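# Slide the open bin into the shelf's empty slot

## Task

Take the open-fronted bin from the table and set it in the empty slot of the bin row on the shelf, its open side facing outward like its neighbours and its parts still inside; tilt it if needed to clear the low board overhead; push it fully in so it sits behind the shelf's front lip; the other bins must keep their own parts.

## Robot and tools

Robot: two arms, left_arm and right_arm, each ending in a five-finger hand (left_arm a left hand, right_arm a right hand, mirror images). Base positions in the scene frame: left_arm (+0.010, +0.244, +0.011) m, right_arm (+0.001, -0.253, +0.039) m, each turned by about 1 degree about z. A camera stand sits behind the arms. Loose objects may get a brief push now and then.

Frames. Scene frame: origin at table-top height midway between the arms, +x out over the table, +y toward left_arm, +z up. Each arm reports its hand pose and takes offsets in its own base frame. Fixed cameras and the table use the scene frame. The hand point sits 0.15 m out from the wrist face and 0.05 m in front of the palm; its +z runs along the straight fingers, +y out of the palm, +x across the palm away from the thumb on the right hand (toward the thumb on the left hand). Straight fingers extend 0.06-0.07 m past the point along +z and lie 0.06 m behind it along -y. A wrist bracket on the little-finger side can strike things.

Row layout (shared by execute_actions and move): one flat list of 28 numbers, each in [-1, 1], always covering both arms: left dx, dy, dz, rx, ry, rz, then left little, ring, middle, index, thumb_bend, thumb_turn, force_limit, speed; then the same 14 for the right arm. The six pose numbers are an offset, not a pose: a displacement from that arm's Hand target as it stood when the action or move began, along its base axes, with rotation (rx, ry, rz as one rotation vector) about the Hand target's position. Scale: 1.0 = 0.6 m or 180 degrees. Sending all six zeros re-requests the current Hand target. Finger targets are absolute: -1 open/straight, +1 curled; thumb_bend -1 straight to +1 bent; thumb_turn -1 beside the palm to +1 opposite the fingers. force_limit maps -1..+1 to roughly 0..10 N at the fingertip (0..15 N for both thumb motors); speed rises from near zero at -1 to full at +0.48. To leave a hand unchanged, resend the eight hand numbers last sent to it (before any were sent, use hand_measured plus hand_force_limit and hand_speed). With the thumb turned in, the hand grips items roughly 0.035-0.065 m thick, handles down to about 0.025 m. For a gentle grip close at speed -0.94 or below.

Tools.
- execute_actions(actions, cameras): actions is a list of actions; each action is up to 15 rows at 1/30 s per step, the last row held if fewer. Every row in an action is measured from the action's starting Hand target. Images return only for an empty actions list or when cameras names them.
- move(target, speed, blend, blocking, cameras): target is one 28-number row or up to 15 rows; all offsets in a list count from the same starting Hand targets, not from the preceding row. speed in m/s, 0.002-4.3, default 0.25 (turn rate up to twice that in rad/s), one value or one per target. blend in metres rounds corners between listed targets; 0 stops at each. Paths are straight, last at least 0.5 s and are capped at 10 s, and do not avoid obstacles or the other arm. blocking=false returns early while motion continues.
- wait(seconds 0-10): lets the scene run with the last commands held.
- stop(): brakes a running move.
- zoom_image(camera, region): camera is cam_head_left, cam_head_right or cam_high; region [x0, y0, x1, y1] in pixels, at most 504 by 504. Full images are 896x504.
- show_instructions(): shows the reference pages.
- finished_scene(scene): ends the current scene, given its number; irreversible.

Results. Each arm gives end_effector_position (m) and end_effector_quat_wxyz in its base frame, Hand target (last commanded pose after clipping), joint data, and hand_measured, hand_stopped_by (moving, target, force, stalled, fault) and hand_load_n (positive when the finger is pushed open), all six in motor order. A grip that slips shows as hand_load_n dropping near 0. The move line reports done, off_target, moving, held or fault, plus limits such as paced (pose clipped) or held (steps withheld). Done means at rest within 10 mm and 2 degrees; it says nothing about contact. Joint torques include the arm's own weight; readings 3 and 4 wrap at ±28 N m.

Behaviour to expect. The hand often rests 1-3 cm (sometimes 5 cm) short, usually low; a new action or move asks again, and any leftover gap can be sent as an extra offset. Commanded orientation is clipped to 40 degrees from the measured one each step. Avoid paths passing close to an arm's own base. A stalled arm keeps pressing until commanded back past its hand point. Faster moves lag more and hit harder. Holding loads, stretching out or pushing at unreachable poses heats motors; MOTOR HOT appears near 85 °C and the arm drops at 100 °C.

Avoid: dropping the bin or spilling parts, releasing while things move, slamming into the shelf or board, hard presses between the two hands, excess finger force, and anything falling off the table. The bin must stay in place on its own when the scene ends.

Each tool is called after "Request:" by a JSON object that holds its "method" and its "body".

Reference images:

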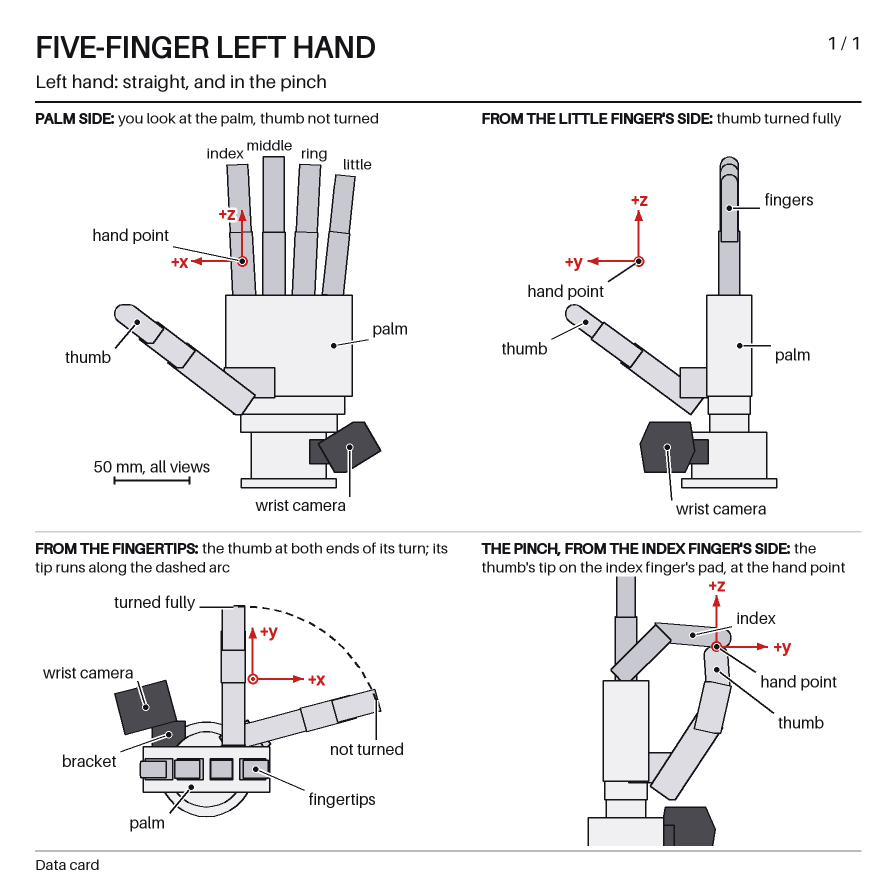

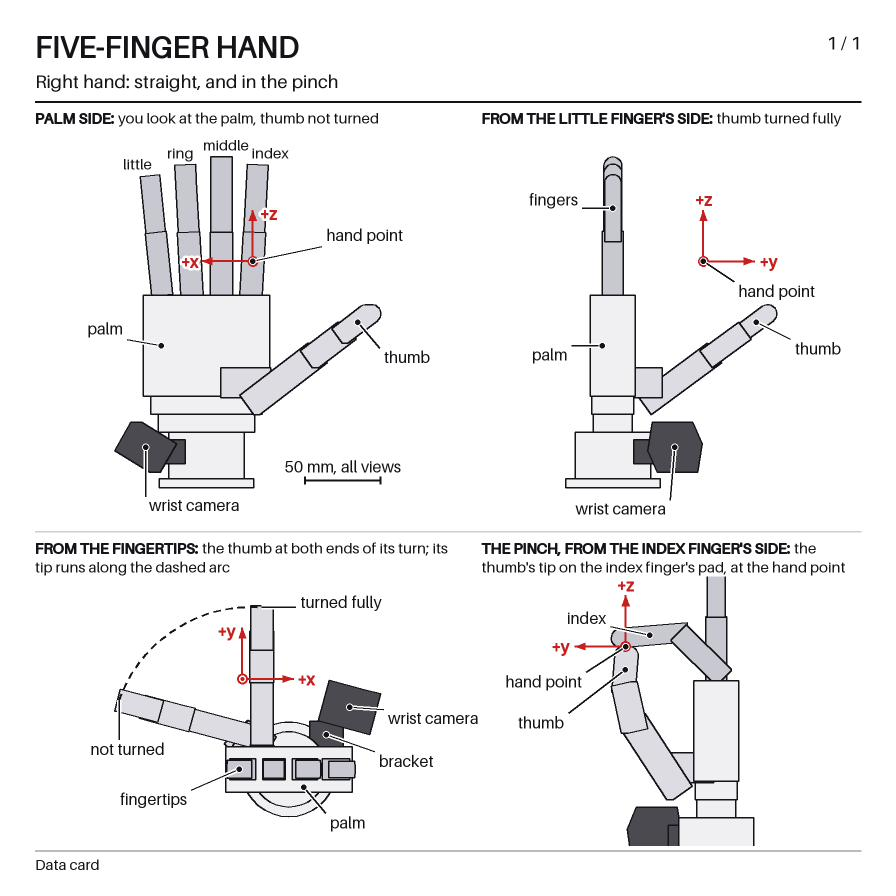

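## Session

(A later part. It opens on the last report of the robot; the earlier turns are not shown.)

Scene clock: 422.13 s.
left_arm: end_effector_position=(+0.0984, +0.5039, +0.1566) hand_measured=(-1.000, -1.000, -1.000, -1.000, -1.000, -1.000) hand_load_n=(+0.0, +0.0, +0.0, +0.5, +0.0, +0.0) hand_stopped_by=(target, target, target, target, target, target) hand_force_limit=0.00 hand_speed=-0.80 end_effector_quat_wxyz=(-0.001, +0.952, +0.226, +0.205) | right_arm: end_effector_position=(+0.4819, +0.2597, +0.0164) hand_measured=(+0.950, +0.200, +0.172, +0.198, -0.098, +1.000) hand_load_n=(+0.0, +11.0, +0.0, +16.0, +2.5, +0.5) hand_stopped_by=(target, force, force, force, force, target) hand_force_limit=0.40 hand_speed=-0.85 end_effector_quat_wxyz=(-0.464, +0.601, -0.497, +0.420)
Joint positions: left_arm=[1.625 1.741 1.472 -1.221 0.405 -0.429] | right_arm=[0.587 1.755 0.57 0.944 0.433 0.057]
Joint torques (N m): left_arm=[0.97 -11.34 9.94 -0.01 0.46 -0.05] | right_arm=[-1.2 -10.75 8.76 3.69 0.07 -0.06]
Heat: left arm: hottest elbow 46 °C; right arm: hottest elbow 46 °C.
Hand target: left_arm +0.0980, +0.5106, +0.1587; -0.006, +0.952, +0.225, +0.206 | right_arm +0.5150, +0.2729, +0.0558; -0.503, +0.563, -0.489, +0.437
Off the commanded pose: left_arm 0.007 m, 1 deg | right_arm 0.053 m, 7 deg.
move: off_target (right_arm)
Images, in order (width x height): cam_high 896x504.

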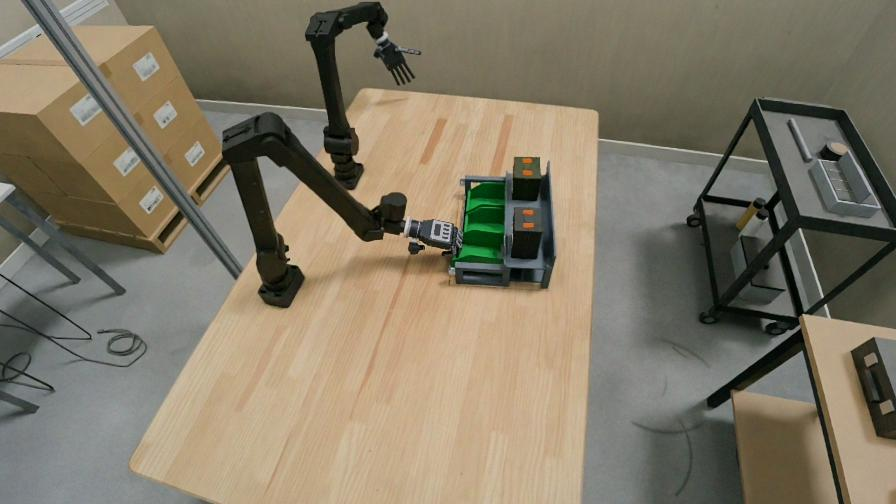

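Request:
{"method": "move", "body": {"target": [0,0,0,0,0,0,-1,-1,-1,-1,-1,-1,0,-0.8,0,0,0,0,0,0,0.95,-0.2,-0.2,-0.2,-0.5,1,0.4,-0.6], "speed": 0.05, "cameras": ["cam_high","cam_head_left"]}}

Request:
{"method": "zoom_image", "body": {"camera": "cam_high", "region": [430, 200, 530, 300]}}

Request:
{"method": "zoom_image", "body": {"camera": "cam_head_left", "region": [400, 240, 500, 350]}}

Scene clock: 427.33 s.
left_arm: end_effector_position=(+0.0984, +0.5039, +0.1566) hand_measured=(-1.000, -1.000, -1.000, -1.000, -1.000, -1.000) hand_load_n=(+0.0, +0.0, +0.0, +0.0, +0.0, +0.0) hand_stopped_by=(target, target, target, target, target, target) hand_force_limit=0.00 hand_speed=-0.80 end_effector_quat_wxyz=(-0.001, +0.952, +0.226, +0.205) | right_arm: end_effector_position=(+0.4983, +0.2695, +0.0377) hand_measured=(+0.950, -0.200, -0.200, -0.200, -0.500, +1.000) hand_load_n=(+0.0, +0.0, +0.0, +0.0, +0.5, +0.0) hand_stopped_by=(target, target, target, target, target, target) hand_force_limit=0.40 hand_speed=-0.60 end_effector_quat_wxyz=(-0.487, +0.581, -0.492, +0.429)
Joint positions: left_arm=[1.625 1.741 1.472 -1.221 0.405 -0.429] | right_arm=[0.586 1.756 0.604 0.977 0.433 0.055]
Joint torques (N m): left_arm=[1.03 -11.34 9.94 -0.01 0.46 -0.05] | right_arm=[-1.03 -10.11 7.15 2.54 0.03 -0.04]
Heat: left arm: hottest elbow 47 °C; right arm: hottest elbow 45 °C.
Hand target: left_arm +0.0980, +0.5106, +0.1587; -0.006, +0.952, +0.225, +0.206 | right_arm +0.5151, +0.2728, +0.0558; -0.503, +0.563, -0.489, +0.437
Off the commanded pose: left_arm 0.007 m, 1 deg | right_arm 0.025 m, 3 deg.
move: off_target (right_arm)
Images, in order (width x height): cam_head_left 896x504, cam_high 896x504.

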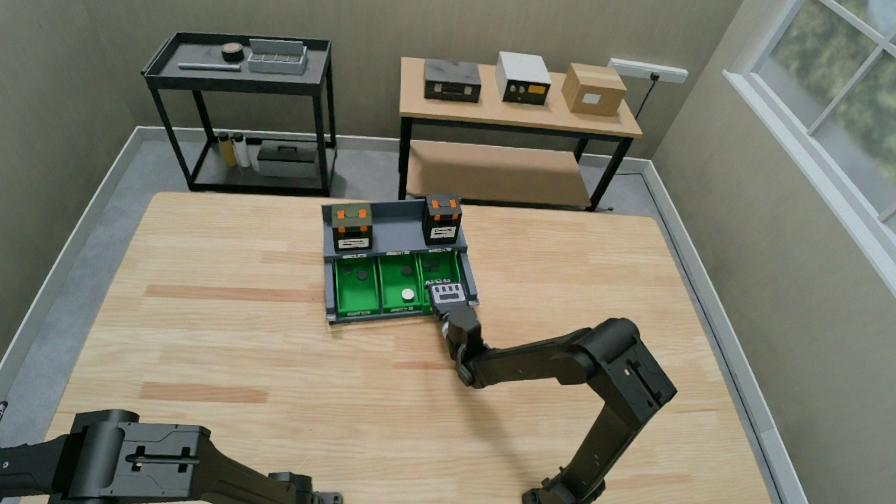

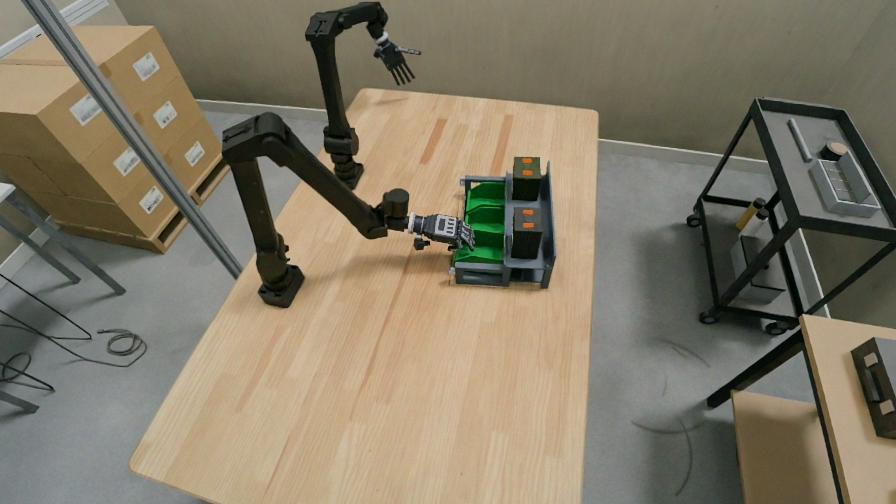

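Scaled by 5.040 from the camera's 896x504 image, which has a finer 1280x720 frame.

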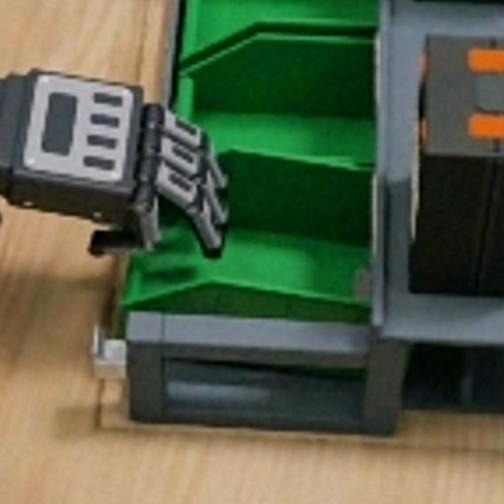

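Scaled by 4.582 from the camera's 896x504 image, which has a finer 1280x720 frame.

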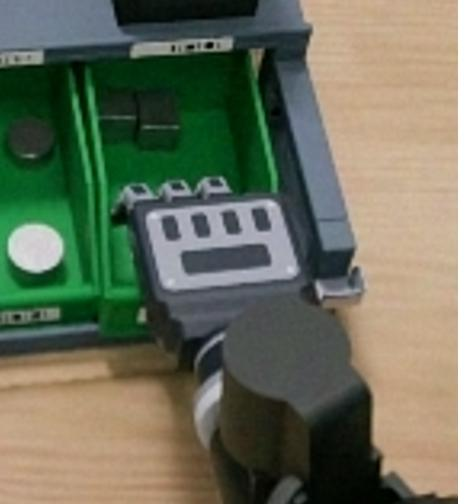

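Request:
{"method": "move", "body": {"target": [[0,0,0,0,0,0,-1,-1,-1,-1,-1,-1,0,-0.8,-0.01,0,0.1,0,0,0,0.95,-0.2,-0.2,-0.2,-0.5,1,0.4,-0.6],[0,0,0,0,0,0,-1,-1,-1,-1,-1,-1,0,-0.8,-0.15,0.0,0.12,0,0,0,0.95,-0.2,-0.2,-0.2,-0.5,1,0.4,-0.6]], "speed": 0.12, "blend": 0.01, "cameras": ["cam_high","cam_head_left","cam_head_right"]}}

Request:
{"method": "zoom_image", "body": {"camera": "cam_high", "region": [430, 200, 530, 300]}}

Request:
{"method": "zoom_image", "body": {"camera": "cam_head_left", "region": [400, 240, 500, 350]}}

Request:
{"method": "zoom_image", "body": {"camera": "cam_head_right", "region": [400, 240, 500, 350]}}

Scene clock: 432.97 s.
left_arm: end_effector_position=(+0.0984, +0.5039, +0.1566) hand_measured=(-1.000, -1.000, -1.000, -1.000, -1.000, -1.000) hand_load_n=(+0.0, +0.0, +0.0, +0.0, +0.0, +0.0) hand_stopped_by=(target, target, target, target, target, target) hand_force_limit=0.00 hand_speed=-0.80 end_effector_quat_wxyz=(-0.001, +0.952, +0.226, +0.205) | right_arm: end_effector_position=(+0.4287, +0.2692, +0.1243) hand_measured=(+0.950, -0.200, -0.200, -0.200, -0.500, +1.000) hand_load_n=(+0.0, +0.0, +0.0, +0.0, +0.0, +0.0) hand_stopped_by=(target, target, target, target, target, target) hand_force_limit=0.40 hand_speed=-0.60 end_effector_quat_wxyz=(-0.498, +0.564, -0.489, +0.441)
Joint positions: left_arm=[1.625 1.741 1.472 -1.221 0.405 -0.429] | right_arm=[0.714 1.379 0.483 0.758 0.578 0.066]
Joint torques (N m): left_arm=[1.03 -11.28 9.94 -0.02 0.46 -0.05] | right_arm=[0.67 -7.47 6.45 1.58 0.15 0.11]
Heat: left arm: hottest elbow 47 °C; right arm: hottest elbow 44 °C.
Hand target: left_arm +0.0980, +0.5106, +0.1587; -0.006, +0.952, +0.225, +0.206 | right_arm +0.4250, +0.2729, +0.1279; -0.503, +0.563, -0.489, +0.437
Off the commanded pose: left_arm 0.007 m, 1 deg | right_arm 0.006 m, 1 deg.
move: done

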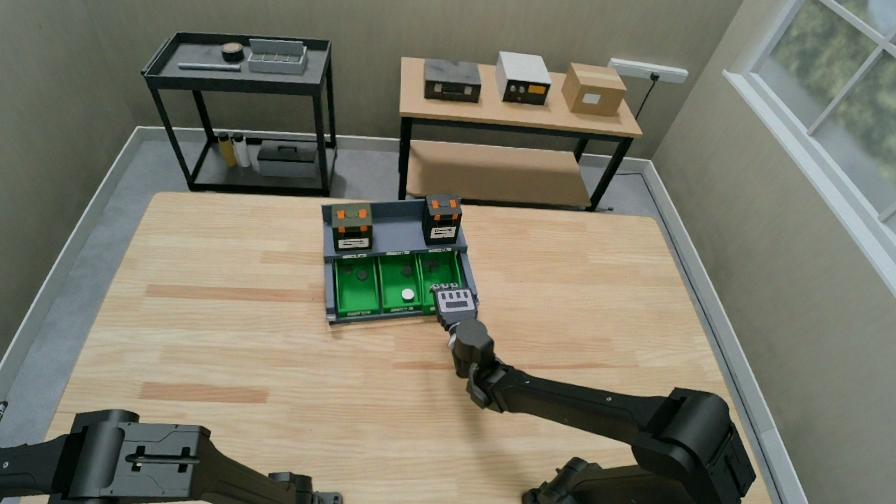

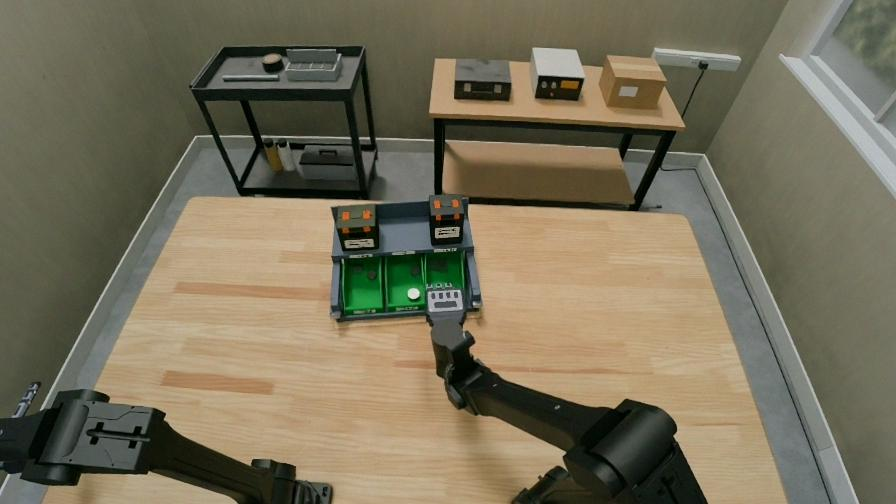

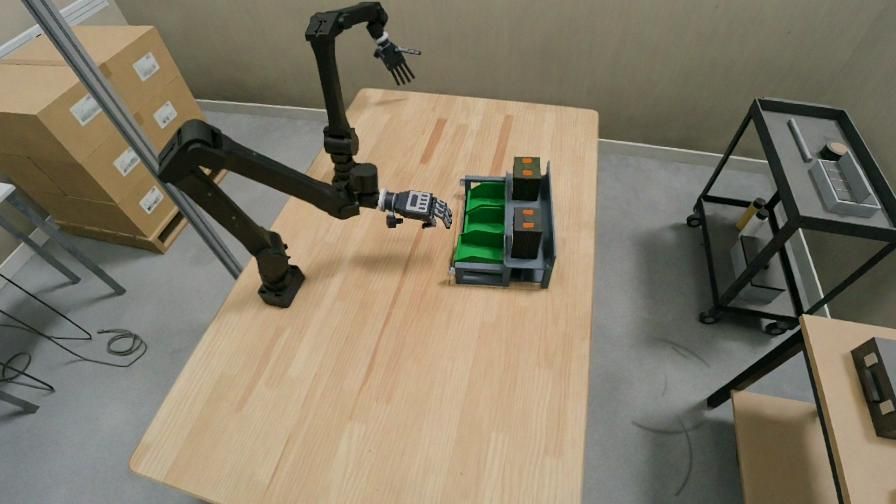

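Scaled by 5.040 from the camera's 896x504 image, which has a finer 1280x720 frame.

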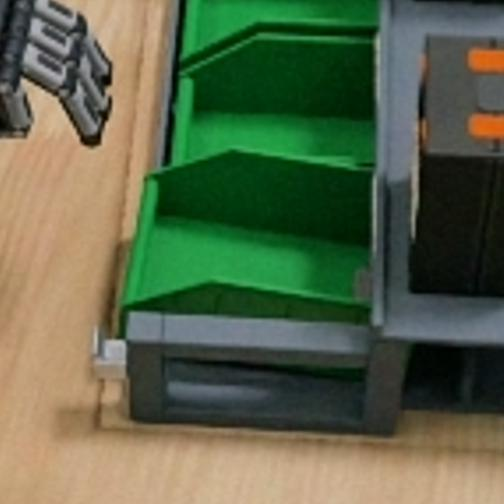

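Scaled by 4.582 from the camera's 896x504 image, which has a finer 1280x720 frame.

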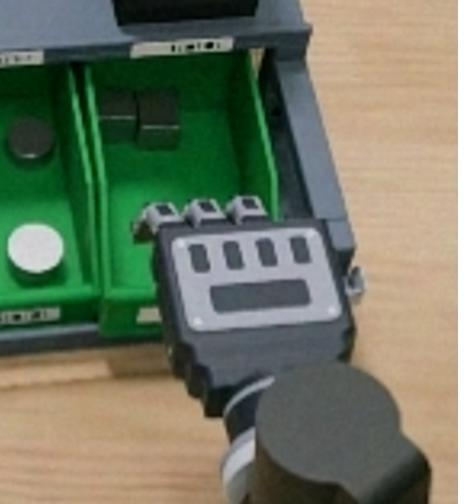

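Scaled by 4.582 from the camera's 896x504 image, which has a finer 1280x720 frame.

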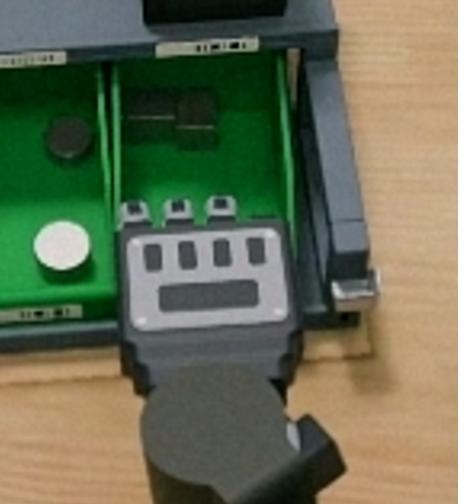

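Request:
{"method": "move", "body": {"target": [[0,0,0,0,0,0,-1,-1,-1,-1,-1,-1,0,-0.8,-0.045,-0.005,-0.02,0,0.014,0.003,0,0,0,0,-1,-1,0.4,0],[0,0,0,0,0,0,-1,-1,-1,-1,-1,-1,0,-0.8,-0.025,-0.005,-0.155,0,0.028,0.006,0,0,0,0,-1,-1,0.4,0]], "speed": 0.12, "cameras": ["cam_high","cam_head_left","cam_head_right"]}}

Request:
{"method": "zoom_image", "body": {"camera": "cam_high", "region": [410, 200, 510, 300]}}

Request:
{"method": "zoom_image", "body": {"camera": "cam_head_right", "region": [400, 240, 500, 350]}}

Request:
{"method": "zoom_image", "body": {"camera": "cam_head_left", "region": [400, 240, 500, 350]}}

Scene clock: 448.33 s.
left_arm: end_effector_position=(+0.0984, +0.5039, +0.1566) hand_measured=(-1.000, -1.000, -1.000, -1.000, -1.000, -1.000) hand_load_n=(+0.0, +0.0, +0.0, +0.0, +0.0, +0.0) hand_stopped_by=(target, target, target, target, target, target) hand_force_limit=0.00 hand_speed=-0.80 end_effector_quat_wxyz=(-0.001, +0.952, +0.226, +0.205) | right_arm: end_effector_position=(+0.4053, +0.2720, +0.0349) hand_measured=(+0.000, +0.000, +0.000, +0.000, -1.000, -1.000) hand_load_n=(+0.0, +0.0, +0.0, +0.0, +0.0, +0.0) hand_stopped_by=(target, target, target, target, target, target) hand_force_limit=0.40 hand_speed=0.00 end_effector_quat_wxyz=(-0.482, +0.593, -0.501, +0.407)
Joint positions: left_arm=[1.625 1.741 1.472 -1.221 0.405 -0.429] | right_arm=[0.734 1.607 0.415 0.949 0.552 0.13]
Joint torques (N m): left_arm=[1.03 -11.28 9.94 -0.01 0.46 -0.05] | right_arm=[-1.14 -6.36 4.89 2.5 -0.02 0.1]
Heat: left arm: hottest elbow 47 °C; right arm: hottest elbow 43 °C.
Hand target: left_arm +0.0980, +0.5106, +0.1587; -0.006, +0.952, +0.225, +0.206 | right_arm +0.4101, +0.2699, +0.0349; -0.485, +0.586, -0.505, +0.407
Off the commanded pose: left_arm 0.007 m, 1 deg | right_arm 0.005 m, 1 deg.
move: done

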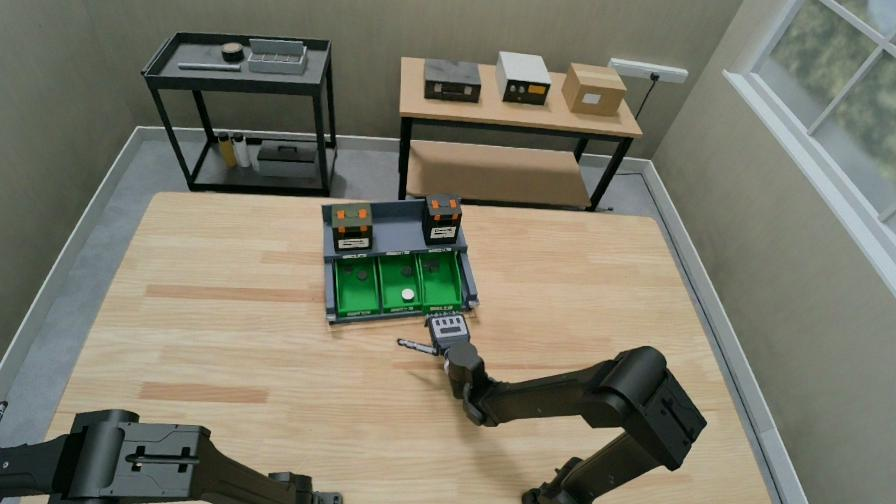

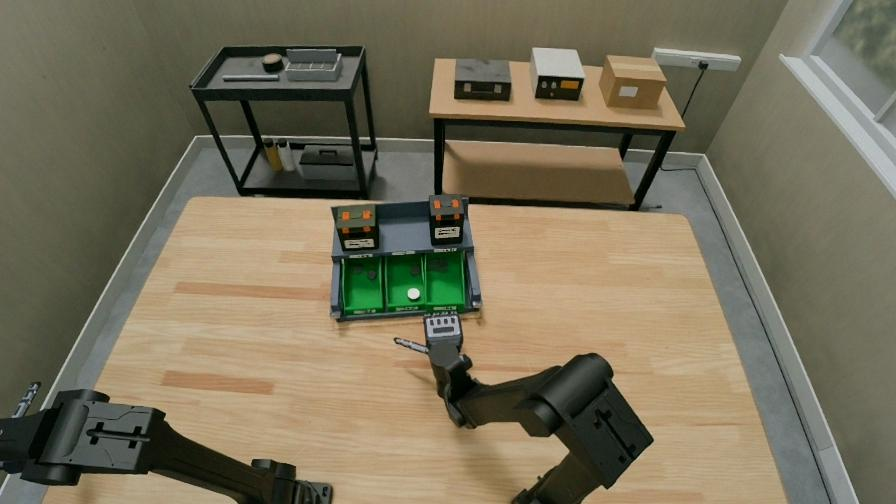

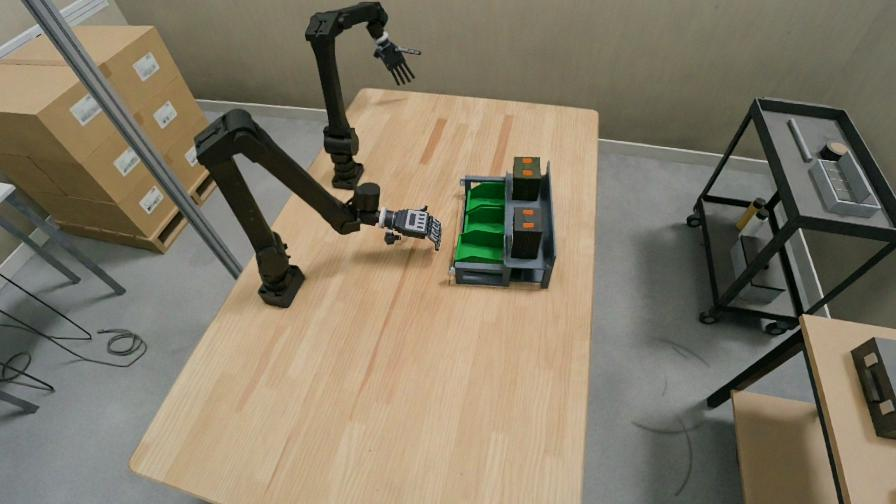

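Scaled by 5.040 from the camera's 896x504 image, which has a finer 1280x720 frame.

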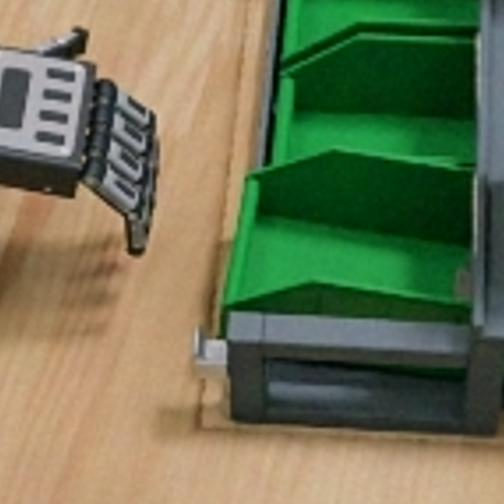

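Scaled by 4.582 from the camera's 896x504 image, which has a finer 1280x720 frame.

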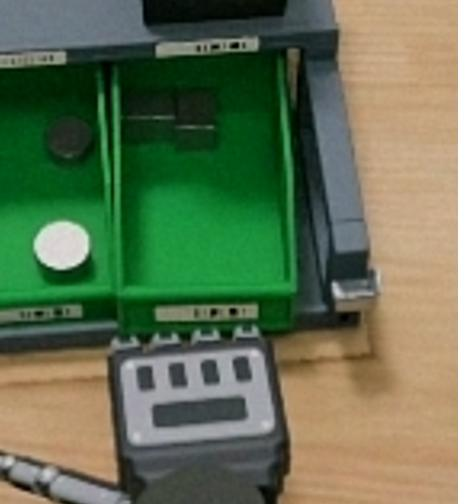

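Scaled by 4.582 from the camera's 896x504 image, which has a finer 1280x720 frame.

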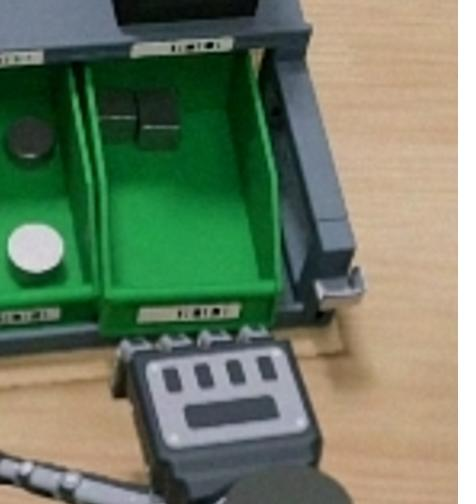

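Request:
{"method": "move", "body": {"target": [[0,0,0,0,0,0,-1,-1,-1,-1,-1,-1,0,-0.8,0,-0.02,-0.033,0,0,0,0,0,0,0,-1,-1,0.4,0],[0,0,0,0,0,0,-1,-1,-1,-1,-1,-1,0,-0.8,0.025,-0.0165,-0.033,0,0,0,0,0,0,0,-1,-1,0.4,0]], "speed": 0.08, "cameras": ["cam_high","cam_head_left","cam_head_right"]}}

Request:
{"method": "zoom_image", "body": {"camera": "cam_high", "region": [410, 200, 510, 300]}}

Request:
{"method": "zoom_image", "body": {"camera": "cam_head_right", "region": [400, 240, 500, 350]}}

Scene clock: 454.83 s.
left_arm: end_effector_position=(+0.0984, +0.5039, +0.1566) hand_measured=(-1.000, -1.000, -1.000, -1.000, -1.000, -1.000) hand_load_n=(+0.0, +0.0, +0.0, +0.0, +0.0, +0.0) hand_stopped_by=(target, target, target, target, target, target) hand_force_limit=0.00 hand_speed=-0.80 end_effector_quat_wxyz=(-0.001, +0.952, +0.226, +0.205) | right_arm: end_effector_position=(+0.4140, +0.2572, +0.0116) hand_measured=(+0.000, +0.000, +0.000, +0.000, -1.000, -1.000) hand_load_n=(+0.0, +0.0, +0.0, +0.0, +0.0, +0.0) hand_stopped_by=(target, target, target, target, target, target) hand_force_limit=0.40 hand_speed=0.00 end_effector_quat_wxyz=(-0.481, +0.592, -0.506, +0.403)
Joint positions: left_arm=[1.625 1.741 1.472 -1.221 0.405 -0.429] | right_arm=[0.679 1.702 0.405 1.054 0.501 0.129]
Joint torques (N m): left_arm=[0.97 -11.28 9.92 -0.01 0.46 -0.05] | right_arm=[-1.03 -6.83 5.63 1.99 -0.02 -0.04]
Heat: left arm: hottest elbow 47 °C; right arm: hottest elbow 42 °C.
Hand target: left_arm +0.0980, +0.5106, +0.1587; -0.006, +0.952, +0.225, +0.206 | right_arm +0.4250, +0.2600, +0.0150; -0.485, +0.587, -0.505, +0.407
Off the commanded pose: left_arm 0.007 m, 1 deg | right_arm 0.012 m, 1 deg.
move: off_target (right_arm)

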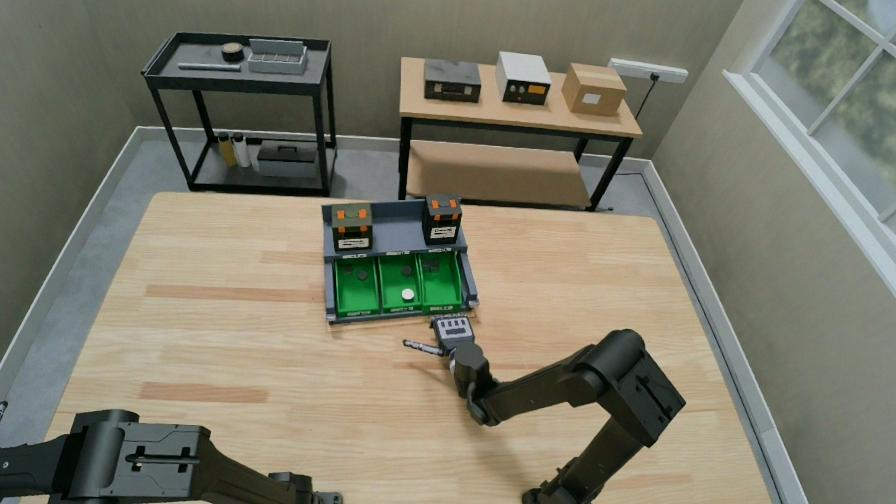

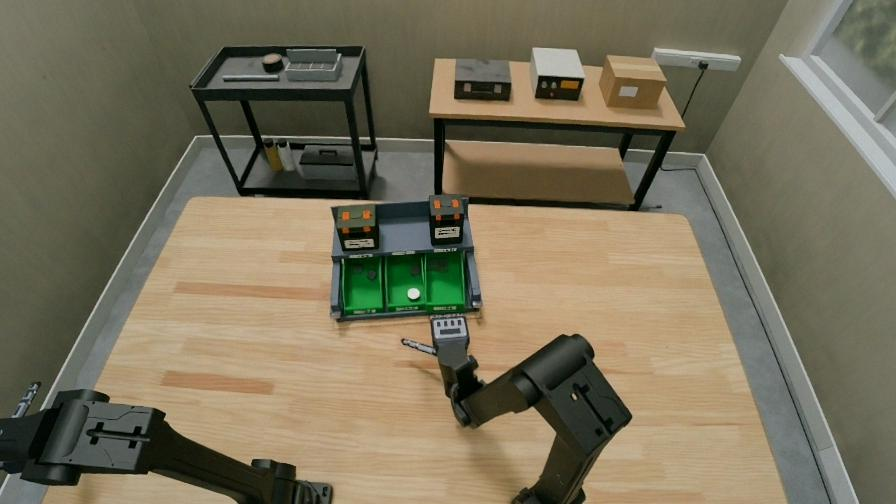

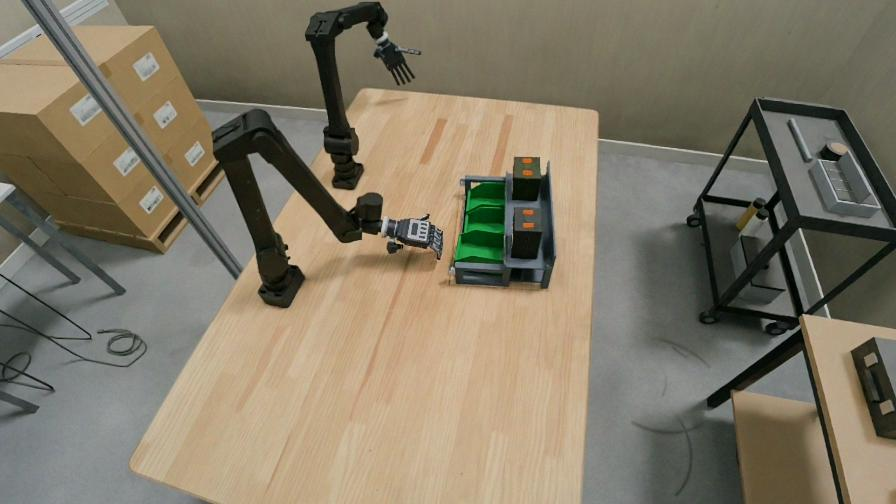

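Scaled by 5.040 from the camera's 896x504 image, which has a finer 1280x720 frame.

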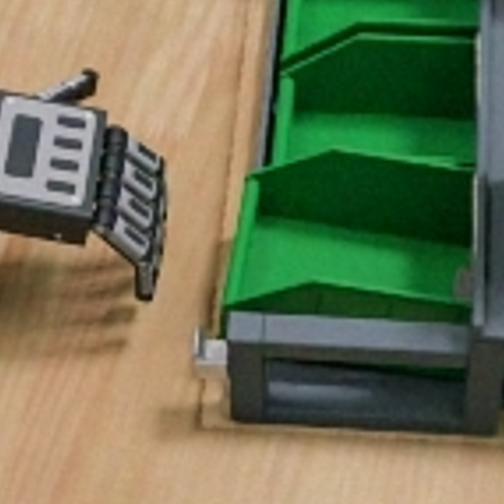

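Scaled by 4.582 from the camera's 896x504 image, which has a finer 1280x720 frame.

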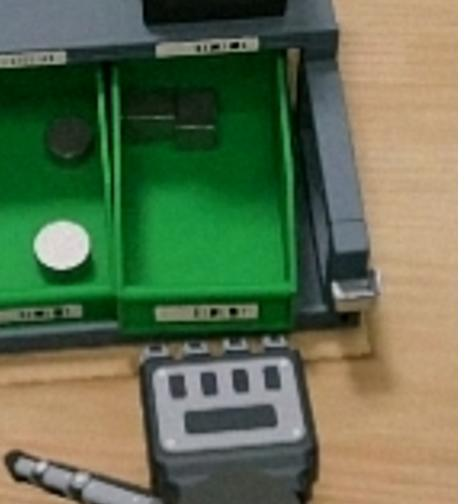

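Request:
{"method": "move", "body": {"target": [0,0,0,0,0,0,-1,-1,-1,-1,-1,-1,0,-0.8,0.05,0.01,0.004,0,0,0,0,0,0,0,-1,-1,0.4,0], "speed": 0.06, "cameras": ["cam_high","cam_head_left","cam_head_right"]}}

Request:
{"method": "zoom_image", "body": {"camera": "cam_high", "region": [410, 200, 510, 300]}}

Request:
{"method": "zoom_image", "body": {"camera": "cam_head_right", "region": [400, 240, 500, 350]}}

Scene clock: 459.23 s.
left_arm: end_effector_position=(+0.0984, +0.5039, +0.1566) hand_measured=(-1.000, -1.000, -1.000, -1.000, -1.000, -1.000) hand_load_n=(+0.0, +0.0, +0.0, +0.0, +0.0, +0.0) hand_stopped_by=(target, target, target, target, target, target) hand_force_limit=0.00 hand_speed=-0.80 end_effector_quat_wxyz=(-0.001, +0.952, +0.226, +0.205) | right_arm: end_effector_position=(+0.4436, +0.2646, +0.0162) hand_measured=(+0.000, +0.000, +0.000, +0.000, -1.000, -1.000) hand_load_n=(+0.0, +0.0, +0.0, +0.0, +0.0, +0.0) hand_stopped_by=(target, target, target, target, target, target) hand_force_limit=0.40 hand_speed=0.00 end_effector_quat_wxyz=(-0.485, +0.589, -0.505, +0.403)
Joint positions: left_arm=[1.625 1.741 1.472 -1.221 0.405 -0.429] | right_arm=[0.641 1.729 0.478 1.022 0.462 0.119]
Joint torques (N m): left_arm=[0.97 -11.34 9.94 -0.01 0.46 -0.05] | right_arm=[-1.08 -7.88 6.13 1.61 -0.03 -0.05]
Heat: left arm: hottest elbow 47 °C; right arm: hottest elbow 42 °C.
Hand target: left_arm +0.0980, +0.5106, +0.1587; -0.006, +0.952, +0.225, +0.206 | right_arm +0.4549, +0.2659, +0.0173; -0.485, +0.587, -0.505, +0.407
Off the commanded pose: left_arm 0.007 m, 1 deg | right_arm 0.012 m, 1 deg.
move: off_target (right_arm)

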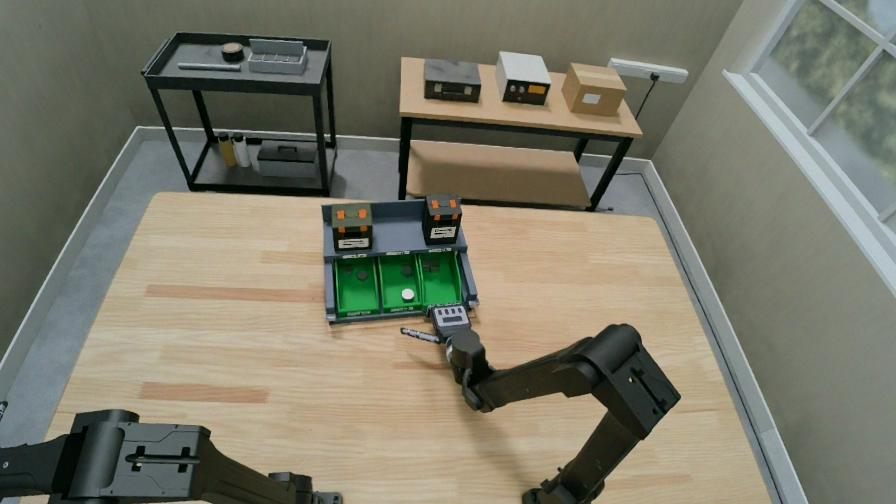

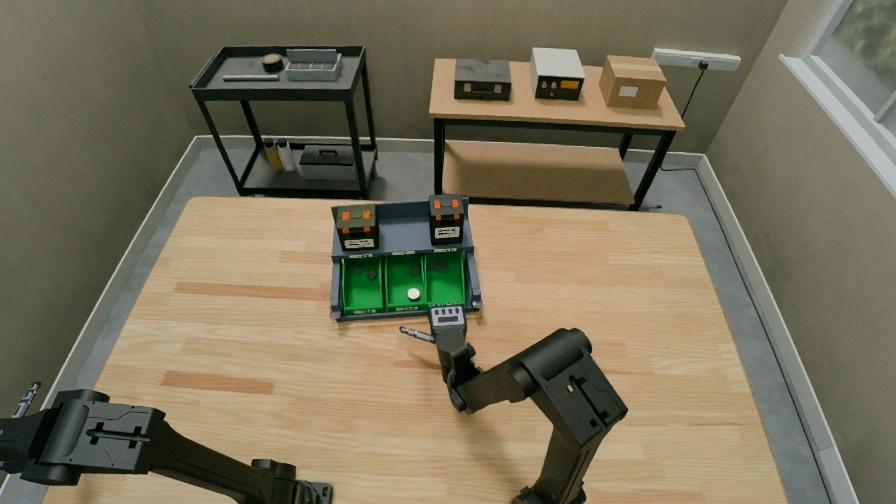

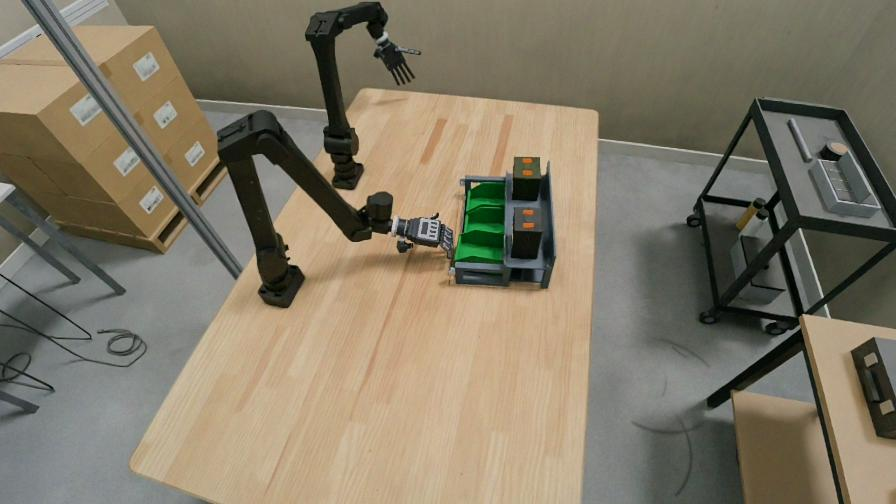

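Scaled by 5.040 from the camera's 896x504 image, which has a finer 1280x720 frame.

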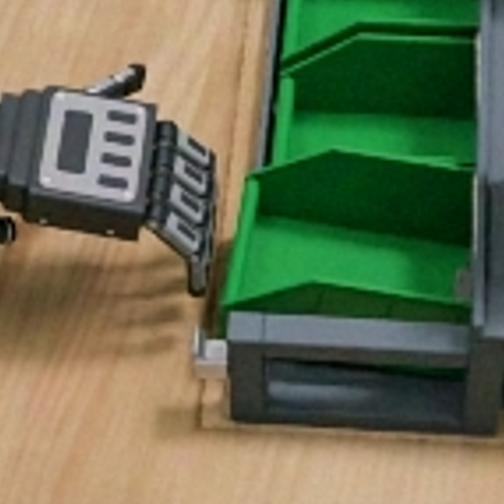

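Scaled by 4.582 from the camera's 896x504 image, which has a finer 1280x720 frame.

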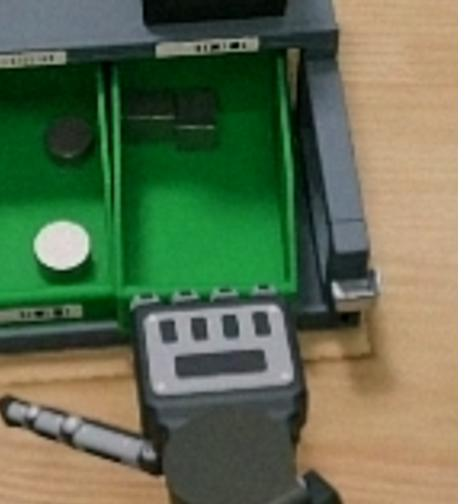

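Request:
{"method": "move", "body": {"target": [0,0,0,0,0,0,-1,-1,-1,-1,-1,-1,0,-0.8,0.025,0.004,-0.002,0,0,0,0,0,0,0,-1,-1,0.4,0], "speed": 0.05, "cameras": ["cam_high","cam_head_left","cam_head_right"]}}

Request:
{"method": "zoom_image", "body": {"camera": "cam_high", "region": [410, 200, 510, 300]}}

Request:
{"method": "zoom_image", "body": {"camera": "cam_head_right", "region": [400, 240, 500, 350]}}

Scene clock: 462.37 s.
left_arm: end_effector_position=(+0.0984, +0.5039, +0.1566) hand_measured=(-1.000, -1.000, -1.000, -1.000, -1.000, -1.000) hand_load_n=(+0.0, +0.0, +0.0, +0.0, -0.5, +0.0) hand_stopped_by=(target, target, target, target, target, target) hand_force_limit=0.00 hand_speed=-0.80 end_effector_quat_wxyz=(-0.001, +0.952, +0.226, +0.205) | right_arm: end_effector_position=(+0.4559, +0.2666, +0.0131) hand_measured=(+0.000, +0.000, +0.000, +0.000, -1.000, -1.000) hand_load_n=(-0.5, +0.0, +0.0, +0.0, +0.0, -0.5) hand_stopped_by=(target, target, target, target, target, target) hand_force_limit=0.40 hand_speed=0.00 end_effector_quat_wxyz=(-0.484, +0.591, -0.505, +0.402)
Joint positions: left_arm=[1.625 1.741 1.472 -1.221 0.405 -0.429] | right_arm=[0.624 1.752 0.51 1.009 0.443 0.115]
Joint torques (N m): left_arm=[0.97 -11.28 9.94 -0.01 0.45 -0.05] | right_arm=[-1.2 -7.94 6.56 1.7 -0.04 -0.06]
Heat: left arm: hottest elbow 47 °C; right arm: hottest elbow 42 °C.
Hand target: left_arm +0.0980, +0.5106, +0.1587; -0.006, +0.952, +0.225, +0.206 | right_arm +0.4700, +0.2684, +0.0162; -0.485, +0.587, -0.505, +0.407
Off the commanded pose: left_arm 0.007 m, 1 deg | right_arm 0.014 m, 1 deg.
move: off_target (right_arm)

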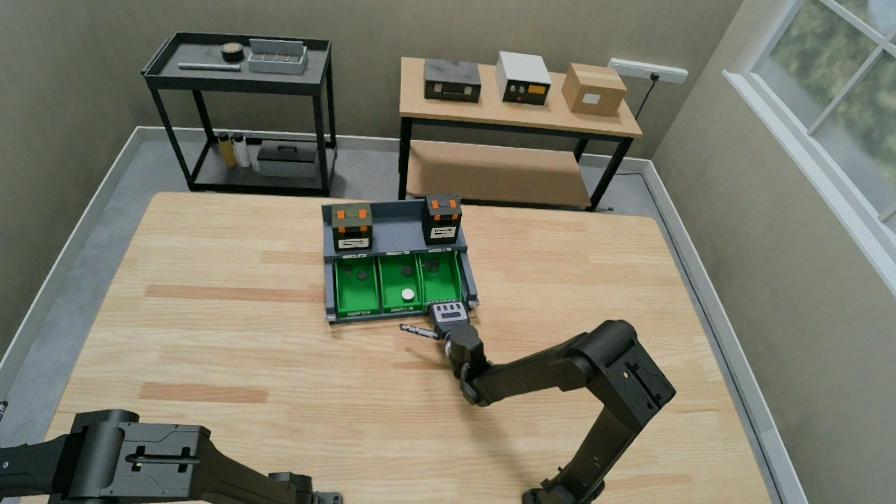

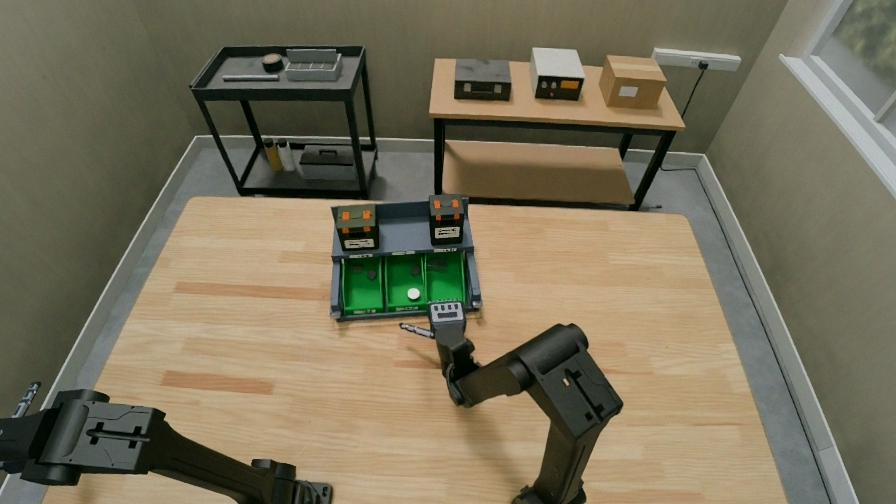

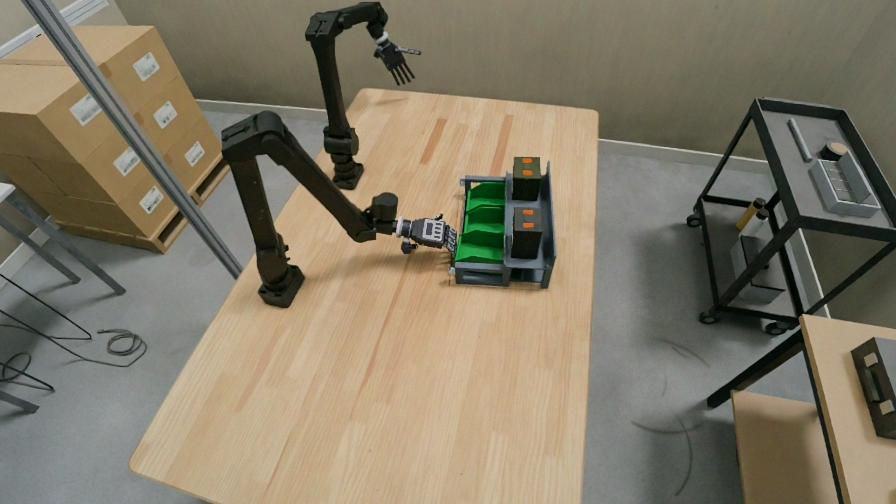

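Scaled by 5.040 from the camera's 896x504 image, which has a finer 1280x720 frame.

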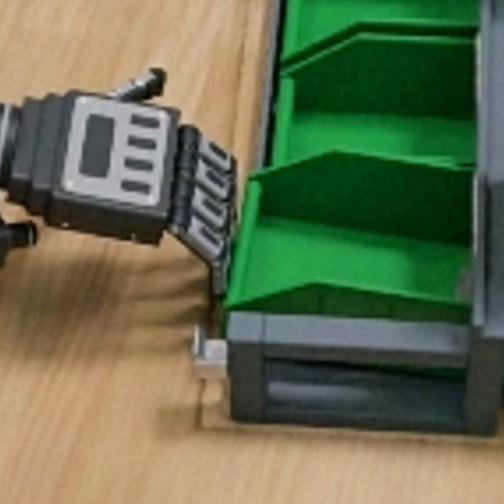

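Scaled by 4.582 from the camera's 896x504 image, which has a finer 1280x720 frame.

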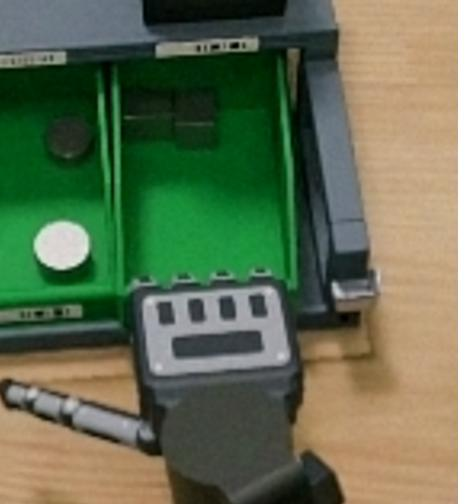

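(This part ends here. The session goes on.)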